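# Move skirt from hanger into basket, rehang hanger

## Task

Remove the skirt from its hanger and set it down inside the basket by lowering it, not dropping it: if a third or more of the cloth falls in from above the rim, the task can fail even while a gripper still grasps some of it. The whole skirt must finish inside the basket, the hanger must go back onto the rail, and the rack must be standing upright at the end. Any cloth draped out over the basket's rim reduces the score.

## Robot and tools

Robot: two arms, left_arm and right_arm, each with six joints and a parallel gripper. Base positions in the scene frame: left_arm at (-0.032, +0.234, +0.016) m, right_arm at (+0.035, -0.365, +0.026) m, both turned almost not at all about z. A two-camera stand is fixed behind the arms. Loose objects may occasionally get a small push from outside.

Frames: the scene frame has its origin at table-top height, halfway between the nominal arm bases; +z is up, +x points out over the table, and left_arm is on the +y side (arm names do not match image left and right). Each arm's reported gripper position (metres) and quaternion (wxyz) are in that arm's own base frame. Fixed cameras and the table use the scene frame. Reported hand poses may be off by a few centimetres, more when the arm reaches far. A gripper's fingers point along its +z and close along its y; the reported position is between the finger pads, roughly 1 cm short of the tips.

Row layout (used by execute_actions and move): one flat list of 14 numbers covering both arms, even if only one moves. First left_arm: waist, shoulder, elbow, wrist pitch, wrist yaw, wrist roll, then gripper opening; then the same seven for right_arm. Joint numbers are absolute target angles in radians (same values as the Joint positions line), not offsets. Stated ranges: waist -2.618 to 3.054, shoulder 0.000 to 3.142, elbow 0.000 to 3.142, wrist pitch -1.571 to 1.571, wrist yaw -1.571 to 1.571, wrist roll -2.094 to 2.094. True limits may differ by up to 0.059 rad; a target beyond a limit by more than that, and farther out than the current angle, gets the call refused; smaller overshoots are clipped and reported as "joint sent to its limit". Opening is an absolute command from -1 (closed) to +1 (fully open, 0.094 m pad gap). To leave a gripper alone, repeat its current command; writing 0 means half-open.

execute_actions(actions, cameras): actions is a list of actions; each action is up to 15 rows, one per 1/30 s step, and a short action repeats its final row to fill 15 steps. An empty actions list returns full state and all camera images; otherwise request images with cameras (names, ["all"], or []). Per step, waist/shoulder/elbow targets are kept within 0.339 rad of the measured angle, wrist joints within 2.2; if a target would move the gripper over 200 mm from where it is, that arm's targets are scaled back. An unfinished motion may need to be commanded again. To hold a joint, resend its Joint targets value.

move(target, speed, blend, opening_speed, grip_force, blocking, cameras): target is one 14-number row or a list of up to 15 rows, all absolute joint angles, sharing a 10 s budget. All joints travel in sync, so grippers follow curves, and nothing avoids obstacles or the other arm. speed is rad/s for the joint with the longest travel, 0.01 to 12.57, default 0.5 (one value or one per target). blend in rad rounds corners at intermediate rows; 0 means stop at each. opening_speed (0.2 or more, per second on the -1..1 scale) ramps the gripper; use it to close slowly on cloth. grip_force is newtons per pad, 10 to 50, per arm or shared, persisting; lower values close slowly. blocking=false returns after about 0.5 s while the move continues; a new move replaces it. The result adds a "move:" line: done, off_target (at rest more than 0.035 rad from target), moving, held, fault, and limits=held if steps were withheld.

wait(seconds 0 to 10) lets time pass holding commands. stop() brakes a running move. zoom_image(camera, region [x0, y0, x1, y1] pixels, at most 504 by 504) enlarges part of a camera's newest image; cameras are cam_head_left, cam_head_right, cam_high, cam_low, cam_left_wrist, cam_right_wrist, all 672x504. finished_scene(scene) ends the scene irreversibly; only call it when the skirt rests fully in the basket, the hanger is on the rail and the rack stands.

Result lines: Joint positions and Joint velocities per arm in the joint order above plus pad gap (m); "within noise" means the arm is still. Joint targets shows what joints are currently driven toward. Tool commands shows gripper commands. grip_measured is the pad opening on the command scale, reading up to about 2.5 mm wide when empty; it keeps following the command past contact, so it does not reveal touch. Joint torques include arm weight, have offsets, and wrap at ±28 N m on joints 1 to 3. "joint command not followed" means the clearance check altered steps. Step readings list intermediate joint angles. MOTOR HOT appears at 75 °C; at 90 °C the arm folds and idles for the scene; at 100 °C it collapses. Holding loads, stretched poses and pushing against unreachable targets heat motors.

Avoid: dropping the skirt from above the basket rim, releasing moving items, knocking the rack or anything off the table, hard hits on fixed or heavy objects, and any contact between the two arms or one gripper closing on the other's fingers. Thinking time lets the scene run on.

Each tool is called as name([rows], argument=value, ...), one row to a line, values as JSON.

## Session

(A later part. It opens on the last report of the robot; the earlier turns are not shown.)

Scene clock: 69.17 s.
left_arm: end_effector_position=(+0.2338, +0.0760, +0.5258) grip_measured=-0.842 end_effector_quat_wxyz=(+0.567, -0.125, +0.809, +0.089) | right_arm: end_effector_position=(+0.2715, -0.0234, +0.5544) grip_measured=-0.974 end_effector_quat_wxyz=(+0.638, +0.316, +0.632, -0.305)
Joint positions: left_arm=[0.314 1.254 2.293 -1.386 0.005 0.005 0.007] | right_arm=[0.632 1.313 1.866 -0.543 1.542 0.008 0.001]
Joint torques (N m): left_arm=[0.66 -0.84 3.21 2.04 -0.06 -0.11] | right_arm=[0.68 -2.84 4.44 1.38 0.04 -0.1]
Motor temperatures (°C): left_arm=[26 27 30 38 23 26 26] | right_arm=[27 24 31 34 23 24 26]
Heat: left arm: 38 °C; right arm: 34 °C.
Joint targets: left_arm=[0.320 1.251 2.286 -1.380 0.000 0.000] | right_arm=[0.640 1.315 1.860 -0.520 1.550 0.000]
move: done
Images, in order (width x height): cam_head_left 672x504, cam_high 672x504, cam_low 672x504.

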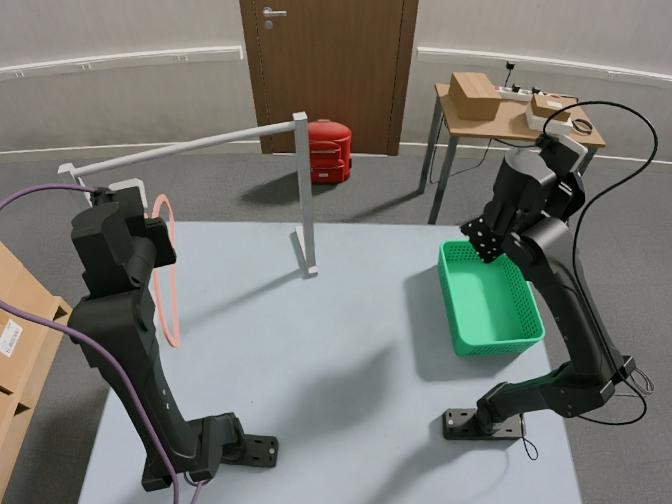

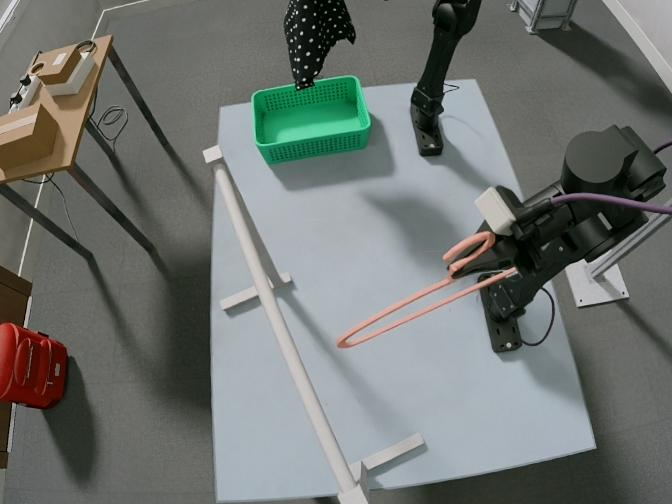

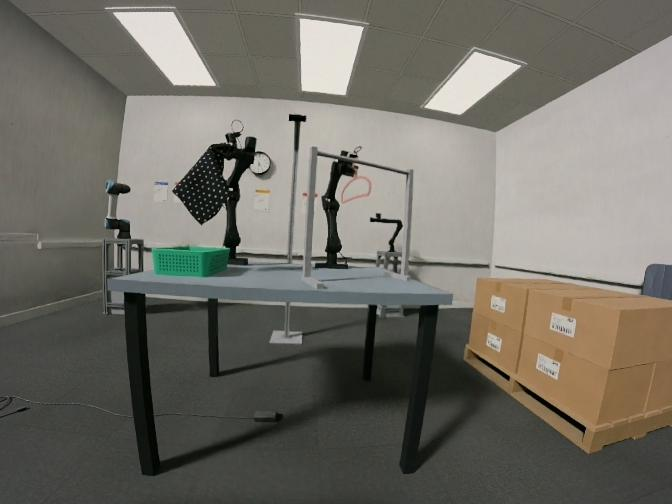

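move([
  [0.32, 1.251, 2.286, -1.38, 0, 0, -1, -0.124, 1.273, 2.276, -1.18, 0, 0, -1],
  [0.32, 1.251, 2.286, -1.38, 0, 0, -1, -0.135, 1.11, 1.818, -1.18, 0, 0, -1],
], speed=0.6, blend=[0.05, 0], cameras=["cam_head_left", "cam_high", "cam_low", "cam_left_wrist"])

zoom_image(camera="cam_low", region=[150, 130, 290, 300])

zoom_image(camera="cam_head_left", region=[410, 150, 610, 380])

zoom_image(camera="cam_high", region=[230, 0, 430, 180])

Scene clock: 80.67 s.
left_arm: end_effector_position=(+0.2338, +0.0760, +0.5258) grip_measured=-0.842 end_effector_quat_wxyz=(+0.567, -0.125, +0.809, +0.089) | right_arm: end_effector_position=(+0.2722, -0.0343, +0.4350) grip_measured=-0.974 end_effector_quat_wxyz=(+0.500, +0.059, +0.863, -0.032)
Joint positions: left_arm=[0.314 1.254 2.293 -1.386 0.005 0.005 0.007] | right_arm=[-0.125 1.128 1.822 -1.215 0.006 0.008 0.001]
Joint torques (N m): left_arm=[0.62 -0.8 3.21 2.03 -0.07 -0.1] | right_arm=[-0.79 -2.88 4.4 2.03 -0.04 -0.05]
Heat: left arm: 38 °C; right arm: 33 °C.
Joint targets: left_arm=[0.320 1.251 2.286 -1.380 0.000 0.000] | right_arm=[-0.135 1.110 1.818 -1.180 0.000 0.000]
move: done
camera_calibration:
cam_left_wrist: T_world_to_cam=[[0.300062, -0.953919, -0.00126932, 0.00397428], [-0.682977, -0.213906, -0.698417, 0.578671], [0.665962, 0.210435, -0.71569, 0.290687], [0, 0, 0, 1]] pos_world=[0.20044, 0.0664014, 0.6122]
Images, in order (width x height): cam_head_left 672x504, cam_high 672x504, cam_low 672x504, cam_left_wrist 672x504.

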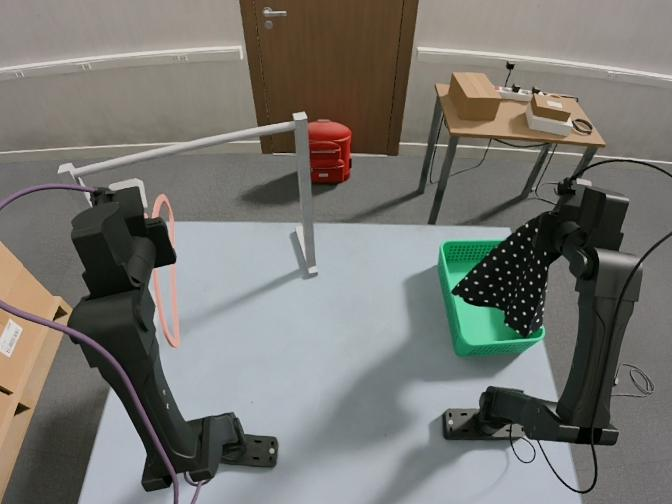

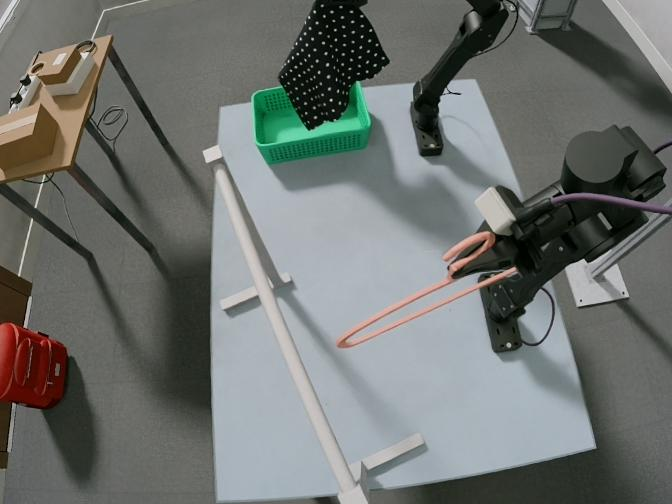

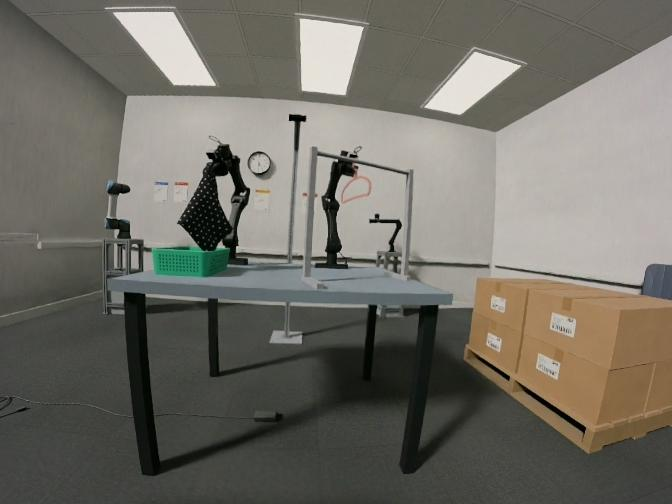

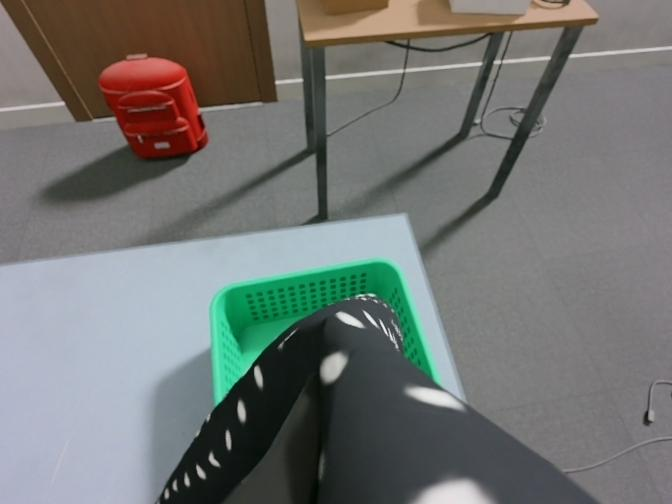

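Scaled by 2.965.

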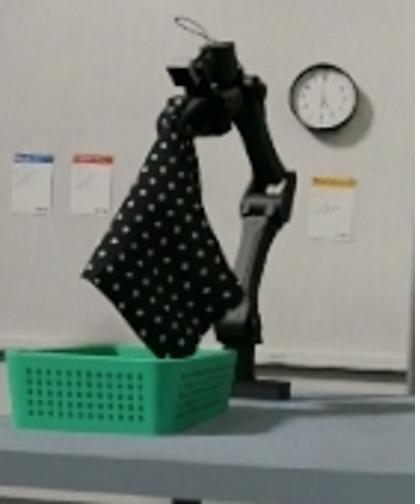

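Scaled by 2.191.

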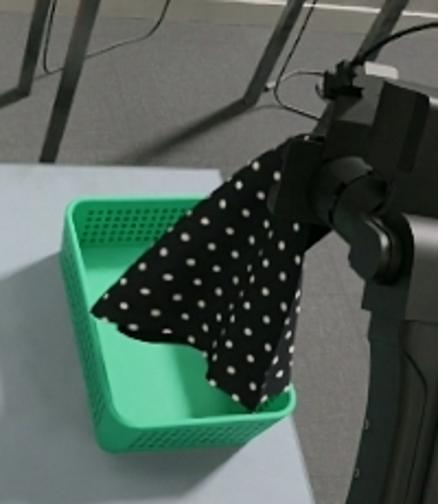

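Scaled by 2.520.

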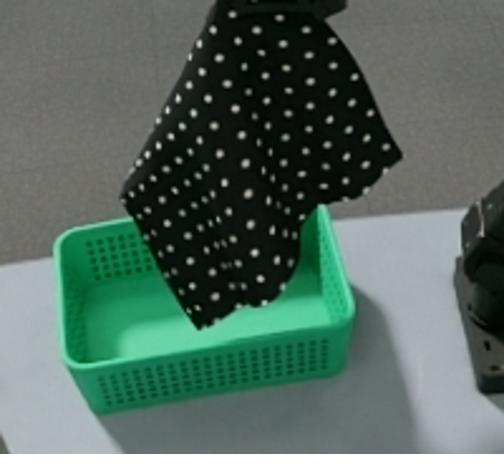

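move([
  [0.32, 1.251, 2.286, -1.38, 0, 0, -1, -0.13, 1.133, 1.355, -1.2, 0, 0, -1],
  [0.32, 1.251, 2.286, -1.38, 0, 0, -1, -0.13, 1.488, 0.951, -0.9, 0, 0, -1],
  [0.32, 1.251, 2.286, -1.38, 0, 0, -1, -0.06, 1.704, 1.123, -0.82, 0, 0, -1],
], speed=0.4, blend=[0.1, 0.03, 0], cameras=["cam_head_left", "cam_high", "cam_low", "cam_right_wrist"])

zoom_image(camera="cam_low", region=[150, 160, 290, 300])

zoom_image(camera="cam_head_left", region=[410, 180, 610, 380])

zoom_image(camera="cam_high", region=[230, 0, 430, 180])

Scene clock: 85.83 s.
left_arm: end_effector_position=(+0.2338, +0.0760, +0.5258) grip_measured=-0.842 end_effector_quat_wxyz=(+0.567, -0.125, +0.809, +0.089) | right_arm: end_effector_position=(+0.3195, -0.0217, +0.0433) grip_measured=-0.974 end_effector_quat_wxyz=(+0.064, +0.038, +0.997, -0.004)
Joint positions: left_arm=[0.314 1.254 2.293 -1.386 0.005 0.005 0.007] | right_arm=[-0.068 1.693 1.092 -0.841 0.005 0.008 0.001]
Joint torques (N m): left_arm=[0.65 -0.79 3.18 2.05 -0.07 -0.11] | right_arm=[0.65 -6.58 8.64 0.69 -0.07 -0.1]
Heat: left arm: 38 °C; right arm: 33 °C.
Joint targets: left_arm=[0.320 1.251 2.286 -1.380 0.000 0.000] | right_arm=[-0.060 1.704 1.123 -0.820 0.000 0.000]
move: done
camera_calibration:
cam_right_wrist: T_world_to_cam=[[-0.0628485, -0.998012, -0.0047752, -0.00303682], [-0.946394, 0.0580777, 0.317749, 0.325467], [-0.31684, 0.0244893, -0.948163, 0.234562], [0, 0, 0, 1]] pos_world=[0.382148, -0.0276774, 0.118972]
Images, in order (width x height): cam_head_left 672x504, cam_high 672x504, cam_low 672x504, cam_right_wrist 672x504.

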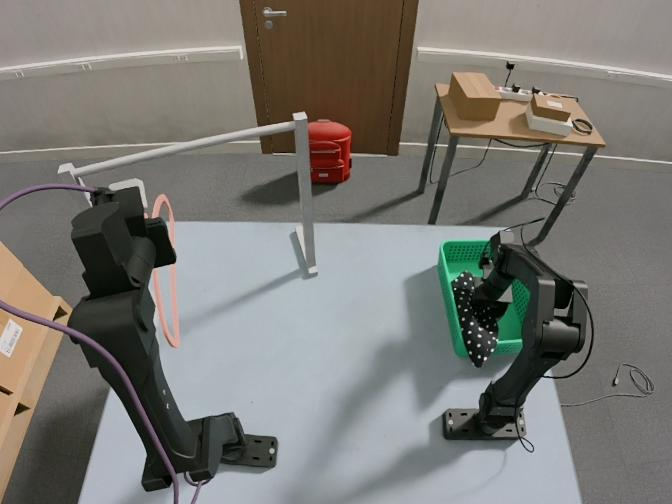

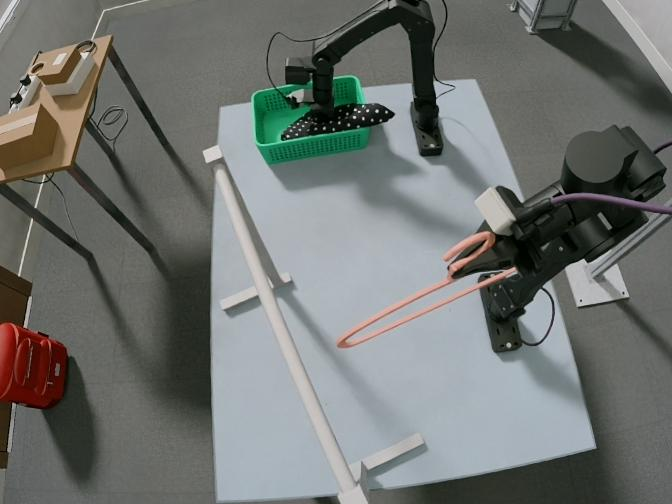

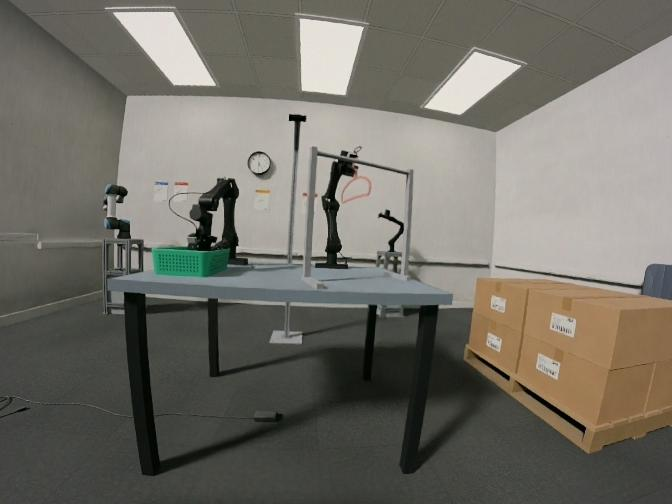

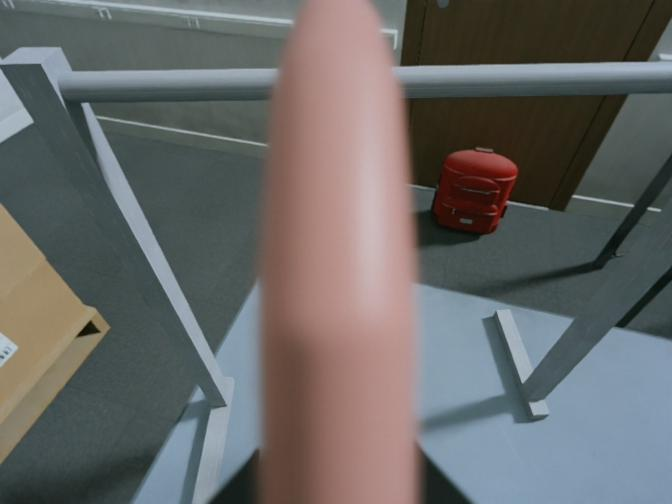

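Scaled by 3.600.

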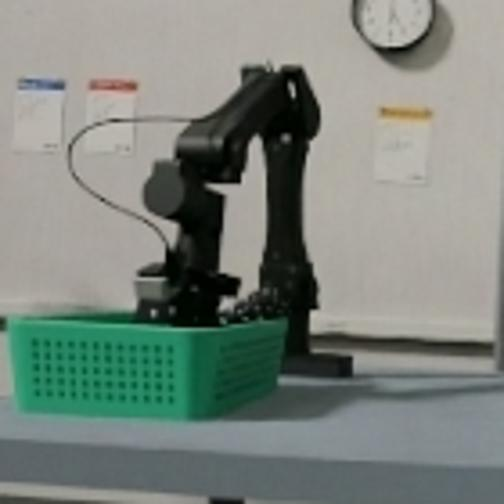

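Scaled by 2.520.

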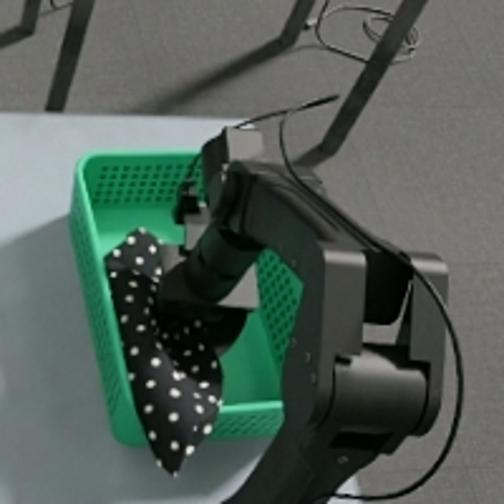

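Scaled by 2.520.

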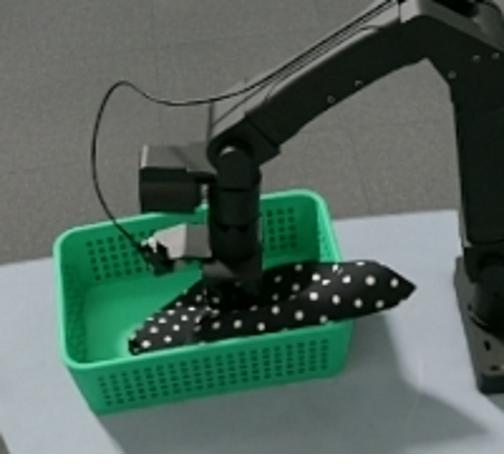

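move([
  [0.32, 1.251, 2.286, -1.38, 0, 0, -1, -0.06, 1.308, 1.597, -0.989, 0, 0, -1],
  [0.32, 1.251, 2.286, -1.38, 0, 0, -1, -0.06, 1.746, 1.215, -0.869, 0, 0, -1],
], speed=0.4, cameras=["cam_head_left", "cam_high", "cam_low"])

zoom_image(camera="cam_low", region=[150, 160, 290, 300])

zoom_image(camera="cam_head_left", region=[410, 180, 610, 380])

zoom_image(camera="cam_high", region=[230, 0, 430, 180])

Scene clock: 95.10 s.
left_arm: end_effector_position=(+0.2338, +0.0760, +0.5257) grip_measured=-0.842 end_effector_quat_wxyz=(+0.567, -0.125, +0.809, +0.089) | right_arm: end_effector_position=(+0.3480, -0.0234, +0.0621) grip_measured=-0.974 end_effector_quat_wxyz=(+0.084, +0.038, +0.996, -0.004)
Joint positions: left_arm=[0.314 1.254 2.293 -1.387 0.005 0.005 0.007] | right_arm=[-0.068 1.741 1.221 -0.883 0.003 0.008 0.001]
Joint torques (N m): left_arm=[0.68 -0.85 3.19 2.04 -0.08 -0.11] | right_arm=[0.76 -7.84 5.34 0.65 -0.04 -0.11]
Heat: left arm: 39 °C; right arm: 32 °C.
Joint targets: left_arm=[0.320 1.251 2.286 -1.380 0.000 0.000] | right_arm=[-0.060 1.746 1.215 -0.869 0.000 0.000]
move: done
Images, in order (width x height): cam_head_left 672x504, cam_high 672x504, cam_low 672x504.

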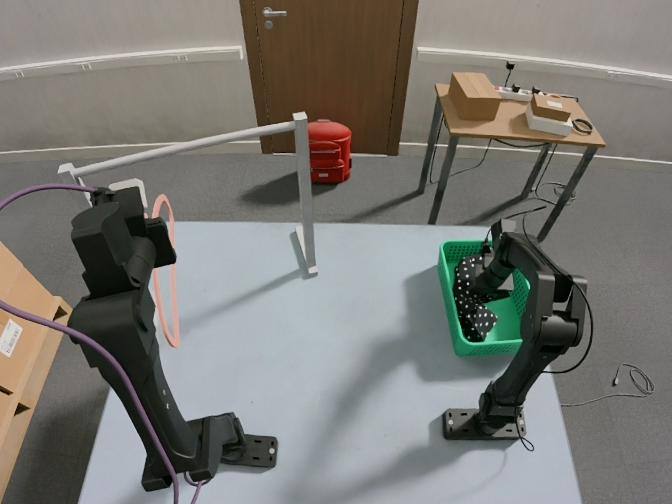

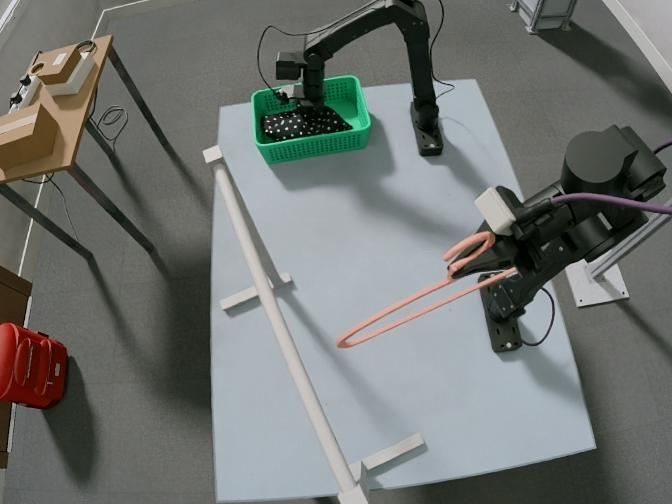

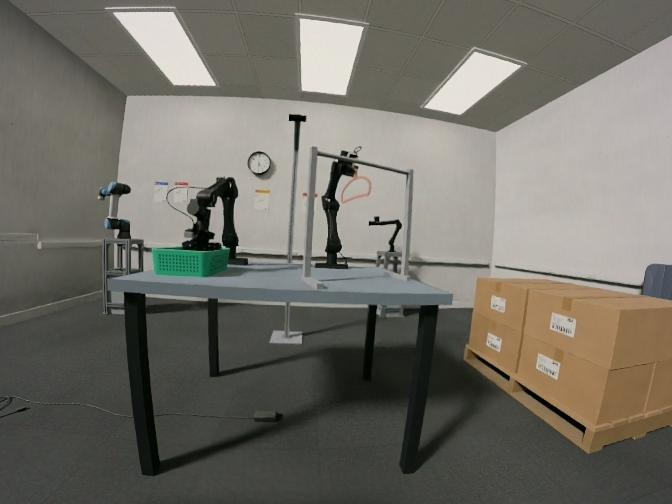

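Scaled by 3.600.

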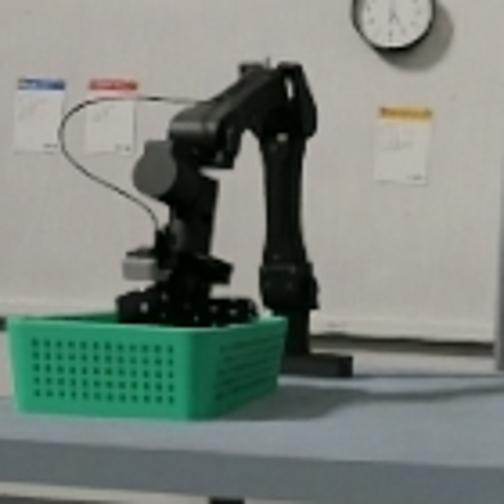

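Scaled by 2.520.

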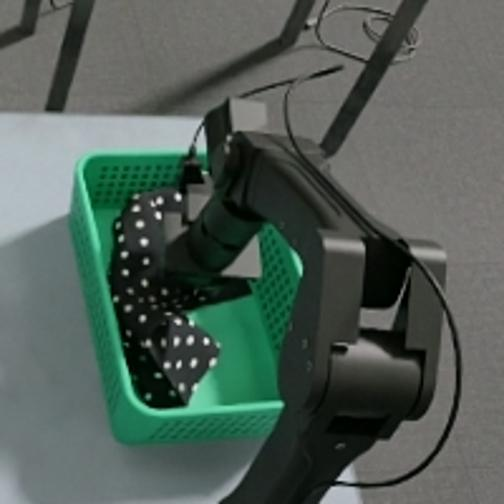

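Scaled by 2.520.

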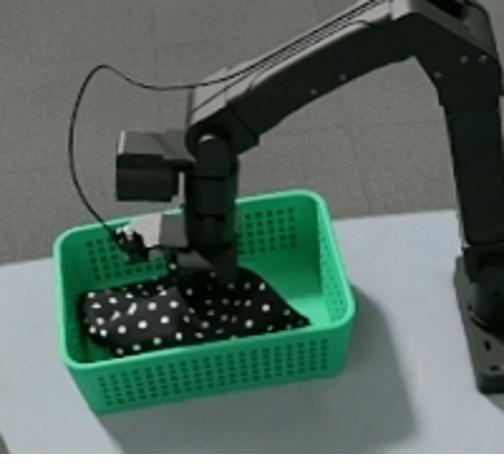

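move([
  [0.32, 1.345, 1.945, -0.94, 0, 0, -1, -0.06, 1.746, 1.2, -0.869, 0, 0, -1],
  [0.32, 1.345, 1.945, -0.94, 0, 0, -1, -0.06, 1.746, 1.2, -0.869, 0, 0, 0.5],
  [0.32, 1.345, 1.945, -0.94, 0, 0, -1, -0.06, 1.663, 1.6, -1.337, 0, 0, 0.5],
  [0.32, 1.345, 1.945, -0.94, 0, 0, -1, -0.06, 1.133, 1.5, -1.2, 0, 0, 0.5],
], speed=[0.4, 0.35, 0.4, 0.5], blend=[0, 0, 0.1, 0], opening_speed=1.5, cameras=["cam_head_left", "cam_high", "cam_low", "cam_left_wrist", "cam_right_wrist"])

zoom_image(camera="cam_low", region=[320, 130, 380, 190])

zoom_image(camera="cam_high", region=[220, 210, 420, 410])

Scene clock: 106.93 s.
left_arm: end_effector_position=(+0.3457, +0.1123, +0.4758) grip_measured=-0.842 end_effector_quat_wxyz=(+0.562, -0.125, +0.813, +0.088) | right_arm: end_effector_position=(+0.2808, -0.0188, +0.3172) grip_measured=+0.498 end_effector_quat_wxyz=(+0.357, +0.036, +0.933, -0.012)
Joint positions: left_arm=[0.314 1.347 1.95 -0.965 0.005 0.005 0.007] | right_arm=[-0.068 1.135 1.512 -1.217 0.003 0.008 0.07]
Joint torques (N m): left_arm=[0.64 -3.66 5.7 2.21 -0.08 -0.11] | right_arm=[0.77 -2.41 4.79 1.48 -0.03 -0.08]
Heat: left arm: 40 °C; right arm: 32 °C.
Joint targets: left_arm=[0.320 1.345 1.945 -0.940 0.000 0.000] | right_arm=[-0.060 1.133 1.500 -1.200 0.000 0.000]
move: done
camera_calibration:
cam_left_wrist: T_world_to_cam=[[0.300047, -0.953924, -0.00102195, 0.00484878], [-0.692527, -0.21709, -0.687952, 0.626592], [0.656032, 0.207125, -0.725756, 0.181347], [0, 0, 0, 1]] pos_world=[0.313508, 0.103091, 0.562683]
cam_right_wrist: T_world_to_cam=[[-0.0598047, -0.998208, -0.00218014, -0.00277515], [-0.959884, 0.0581077, -0.274312, 0.393299], [0.273947, -0.0143124, -0.961638, 0.319622], [0, 0, 0, 1]] pos_world=[0.289796, -0.0210493, 0.415242]
Images, in order (width x height): cam_head_left 672x504, cam_high 672x504, cam_low 672x504, cam_left_wrist 672x504, cam_right_wrist 672x504.

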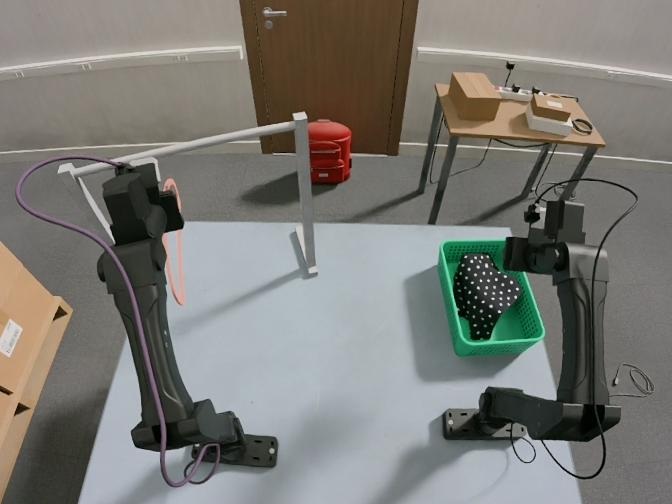

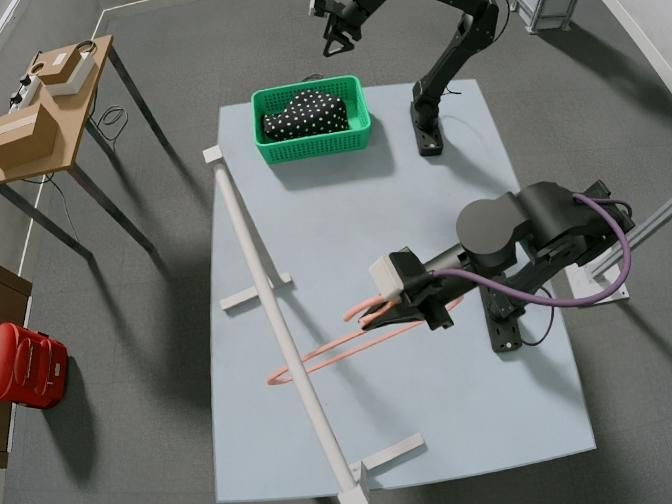

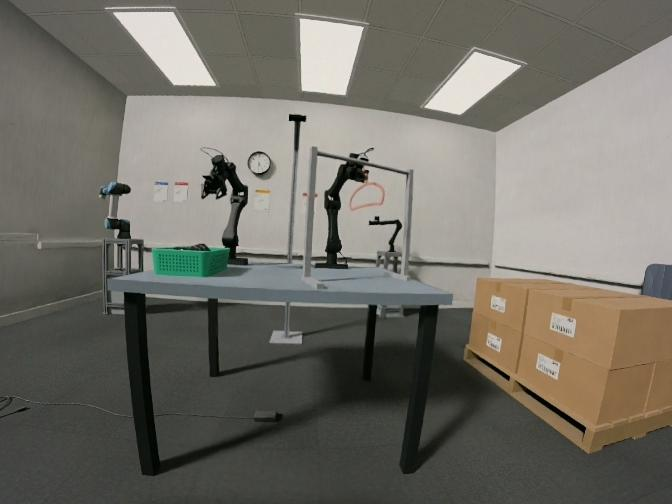

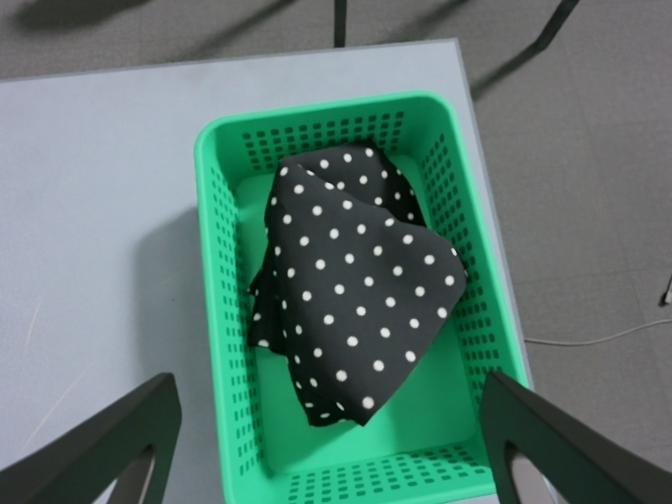

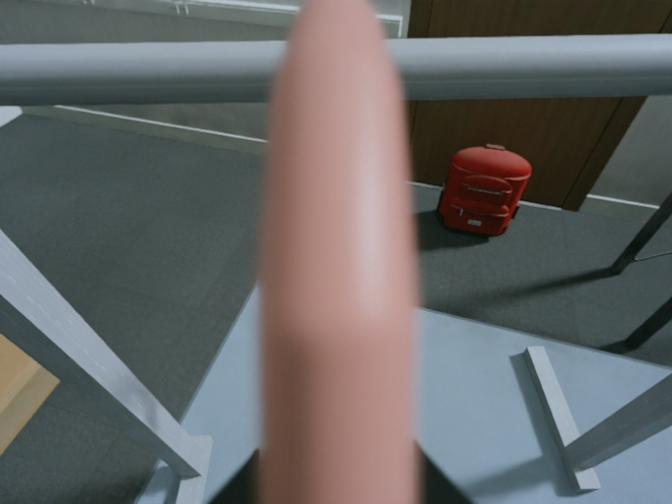

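Scaled by 8.400.

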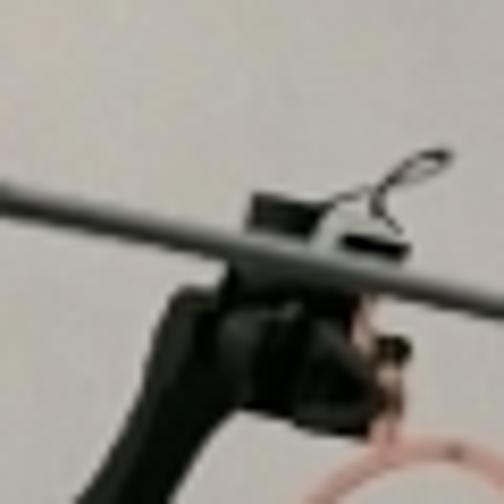

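Scaled by 2.520.

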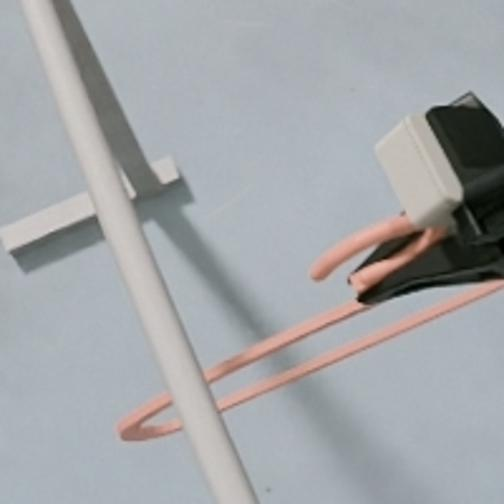

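move(target=[0.32, 1.519, 2.113, -0.905, 0, 0, -1, -0.06, 1.133, 1.5, -1.2, 0, 0, 0.5], speed=0.3, cameras=["cam_high", "cam_low", "cam_right_wrist"])

zoom_image(camera="cam_low", region=[320, 130, 380, 190])

zoom_image(camera="cam_high", region=[240, 250, 370, 380])

Scene clock: 112.13 s.
left_arm: end_effector_position=(+0.3935, +0.1278, +0.4744) grip_measured=-0.842 end_effector_quat_wxyz=(+0.560, -0.125, +0.814, +0.088) | right_arm: end_effector_position=(+0.2810, -0.0188, +0.3173) grip_measured=+0.498 end_effector_quat_wxyz=(+0.357, +0.036, +0.933, -0.012)
Joint positions: left_arm=[0.314 1.513 2.077 -0.929 0.005 0.005 0.007] | right_arm=[-0.068 1.135 1.512 -1.217 0.003 0.008 0.07]
Joint torques (N m): left_arm=[0.62 -4.67 9.5 2.21 -0.07 -0.1] | right_arm=[0.7 -2.43 4.83 1.55 -0.01 -0.09]
Heat: left arm: 41 °C; right arm: 31 °C.
Joint targets: left_arm=[0.320 1.519 2.113 -0.905 0.000 0.000] | right_arm=[-0.060 1.133 1.500 -1.200 0.000 0.000]
move: off_target (left_arm); left_arm: the elbow is farthest, 0.036 rad from its target
camera_calibration:
cam_right_wrist: T_world_to_cam=[[-0.0597997, -0.998208, -0.00222944, -0.00275007], [-0.959657, 0.0581047, -0.275103, 0.393682], [0.274739, -0.0143116, -0.961412, 0.319367], [0, 0, 0, 1]] pos_world=[0.289893, -0.0210493, 0.415341]
Images, in order (width x height): cam_high 672x504, cam_low 672x504, cam_right_wrist 672x504.

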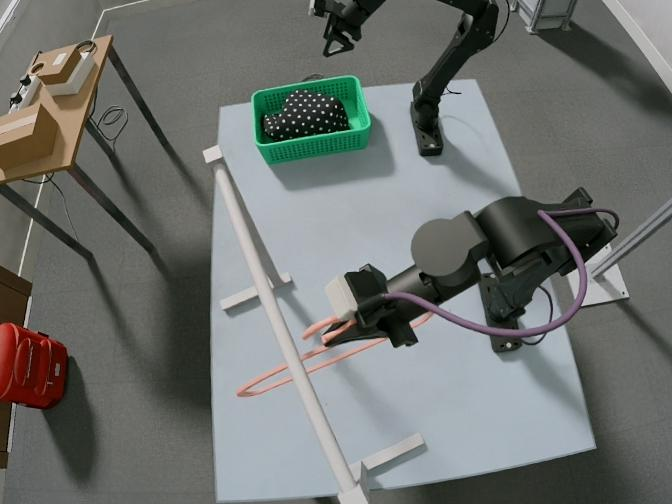

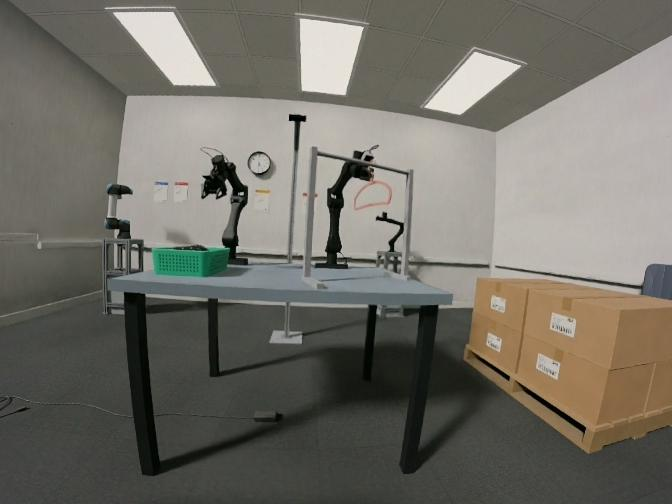

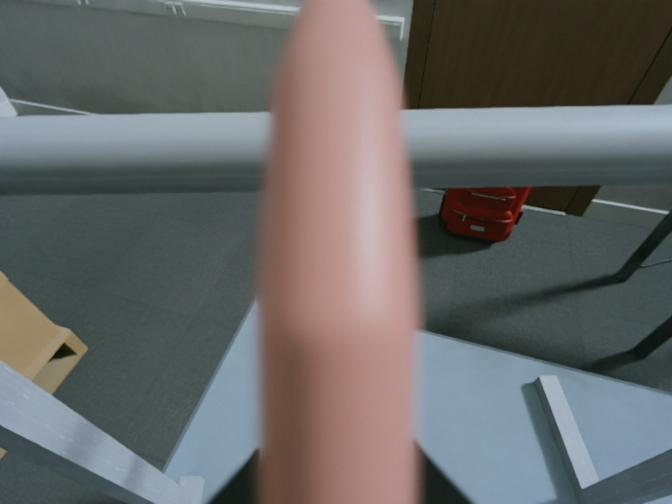

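Scaled by 8.400.

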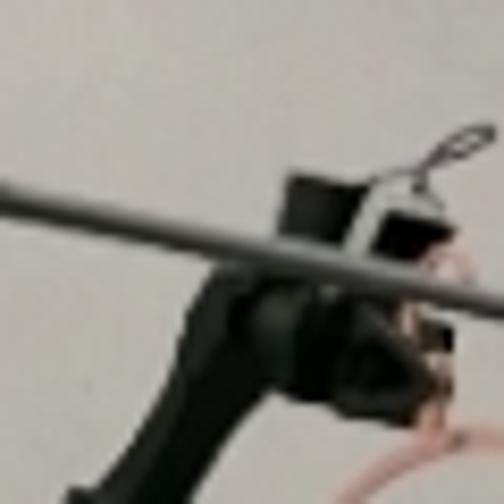

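Scaled by 3.877.

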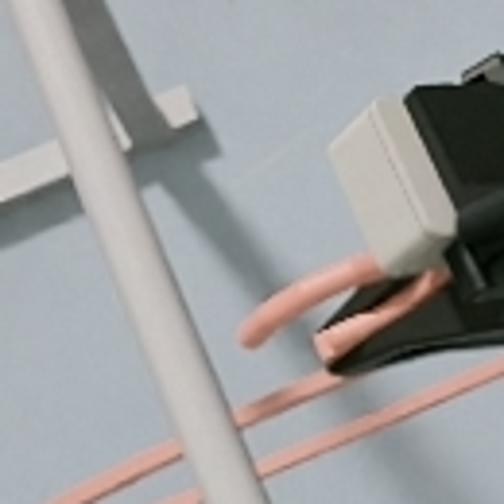

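move(target=[0.32, 1.635, 2.24, -0.908, 0, 0, -1, -0.06, 1.133, 1.5, -1.2, 0, 0, 0.5], speed=0.25, cameras=["cam_high", "cam_low", "cam_right_wrist"])

zoom_image(camera="cam_low", region=[340, 130, 400, 190])

zoom_image(camera="cam_high", region=[240, 250, 370, 380])

Scene clock: 117.83 s.
left_arm: end_effector_position=(+0.4214, +0.1369, +0.4807) grip_measured=-0.842 end_effector_quat_wxyz=(+0.567, -0.125, +0.809, +0.089) | right_arm: end_effector_position=(+0.2810, -0.0188, +0.3173) grip_measured=+0.498 end_effector_quat_wxyz=(+0.357, +0.036, +0.933, -0.012)
Joint positions: left_arm=[0.314 1.628 2.207 -0.927 0.005 0.005 0.007] | right_arm=[-0.068 1.135 1.512 -1.217 0.003 0.008 0.07]
Joint torques (N m): left_arm=[0.66 -5.63 9.2 2.16 -0.08 -0.1] | right_arm=[0.72 -2.41 4.74 1.54 -0.06 -0.14]
Heat: left arm: 41 °C; right arm: 32 °C.
Joint targets: left_arm=[0.320 1.635 2.240 -0.908 0.000 0.000] | right_arm=[-0.060 1.133 1.500 -1.200 0.000 0.000]
move: done
camera_calibration:
cam_right_wrist: T_world_to_cam=[[-0.0597997, -0.998208, -0.00222944, -0.00275007], [-0.959657, 0.0581047, -0.275103, 0.393682], [0.274739, -0.0143116, -0.961412, 0.319367], [0, 0, 0, 1]] pos_world=[0.289893, -0.0210493, 0.415341]
Images, in order (width x height): cam_high 672x504, cam_low 672x504, cam_right_wrist 672x504.

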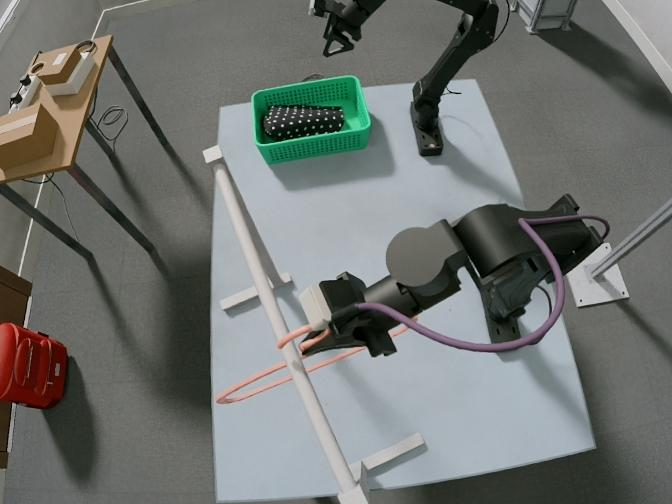

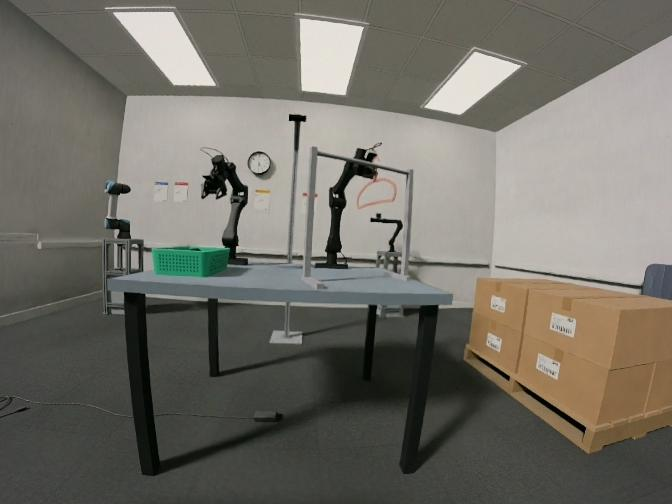

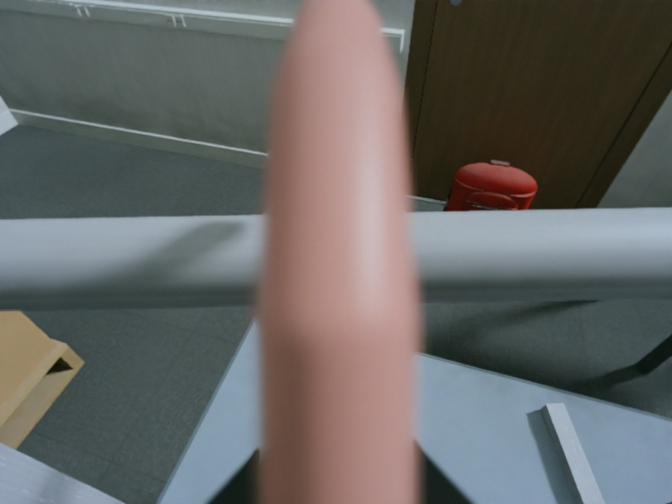

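Scaled by 8.400.

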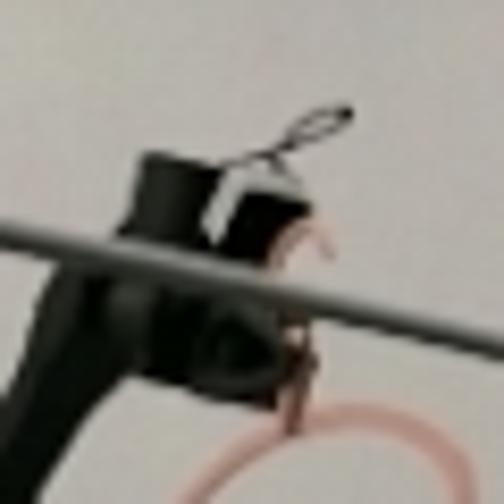

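Scaled by 3.877.

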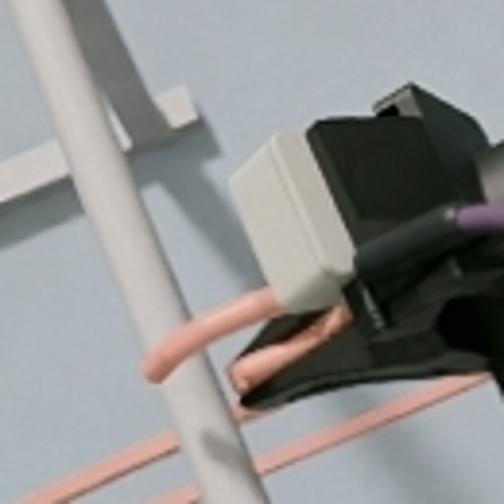

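move(target=[0.32, 1.776, 2.4, -0.937, 0, 0, -1, -0.06, 1.133, 1.5, -1.2, 0, 0, 0.5], speed=0.25, cameras=["cam_high", "cam_low", "cam_right_wrist"])

zoom_image(camera="cam_low", region=[340, 130, 400, 190])

zoom_image(camera="cam_high", region=[220, 250, 350, 380])

Scene clock: 120.97 s.
left_arm: end_effector_position=(+0.4491, +0.1459, +0.4758) grip_measured=-0.842 end_effector_quat_wxyz=(+0.559, -0.126, +0.815, +0.088) | right_arm: end_effector_position=(+0.2810, -0.0188, +0.3173) grip_measured=+0.498 end_effector_quat_wxyz=(+0.357, +0.036, +0.933, -0.012)
Joint positions: left_arm=[0.314 1.762 2.364 -0.969 0.005 0.004 0.007] | right_arm=[-0.068 1.135 1.512 -1.217 0.003 0.008 0.07]
Joint torques (N m): left_arm=[0.64 -6.16 9.35 2.28 -0.07 -0.09] | right_arm=[0.79 -2.5 4.92 1.51 -0.02 -0.07]
Heat: left arm: 42 °C; right arm: 32 °C.
Joint targets: left_arm=[0.320 1.776 2.400 -0.937 0.000 0.000] | right_arm=[-0.060 1.133 1.500 -1.200 0.000 0.000]
move: off_target (left_arm); left_arm: the elbow is farthest, 0.036 rad from its target
camera_calibration:
cam_right_wrist: T_world_to_cam=[[-0.0597997, -0.998208, -0.00222944, -0.00275007], [-0.959657, 0.0581047, -0.275103, 0.393682], [0.274739, -0.0143116, -0.961412, 0.319367], [0, 0, 0, 1]] pos_world=[0.289893, -0.0210493, 0.415341]
Images, in order (width x height): cam_high 672x504, cam_low 672x504, cam_right_wrist 672x504.

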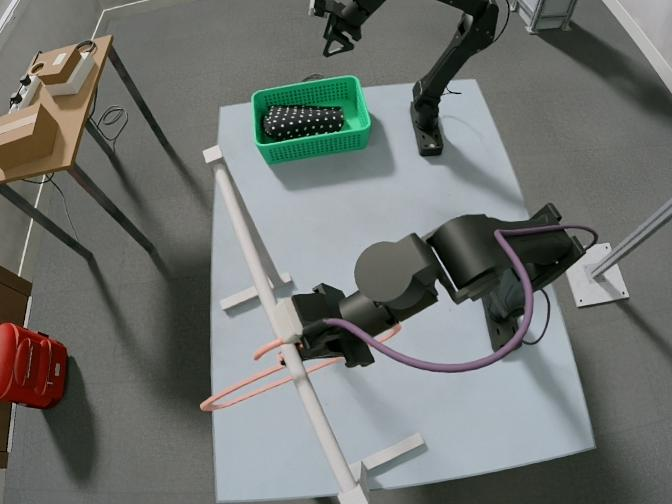

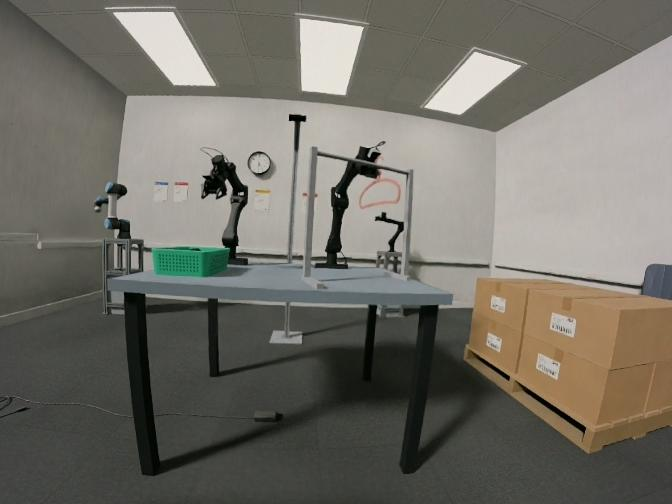

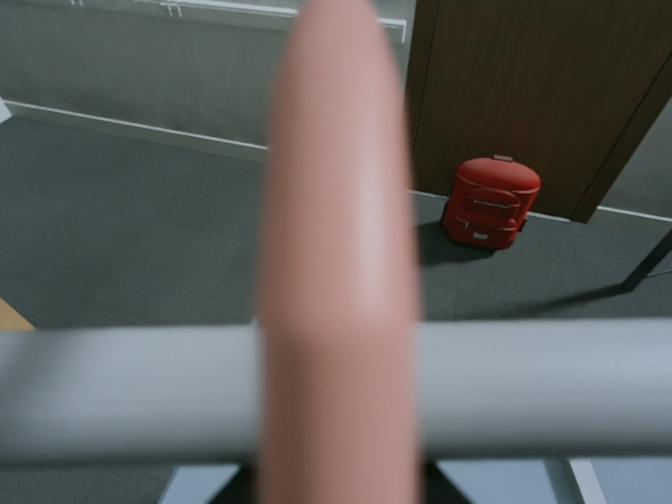

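Scaled by 8.400.

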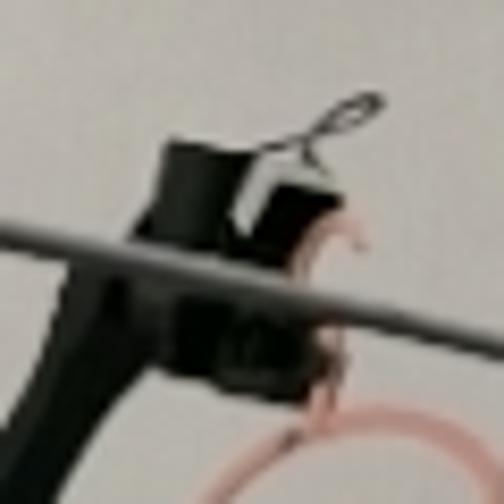

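Scaled by 3.877.

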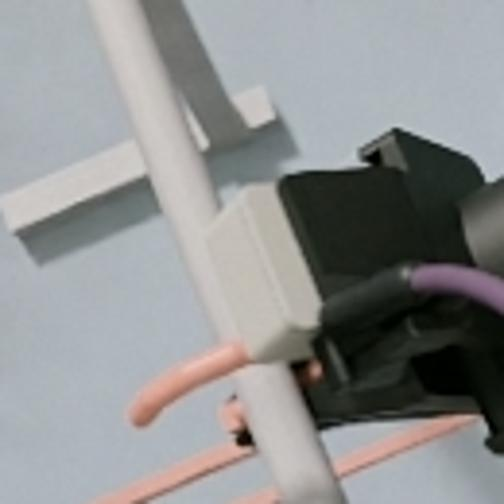

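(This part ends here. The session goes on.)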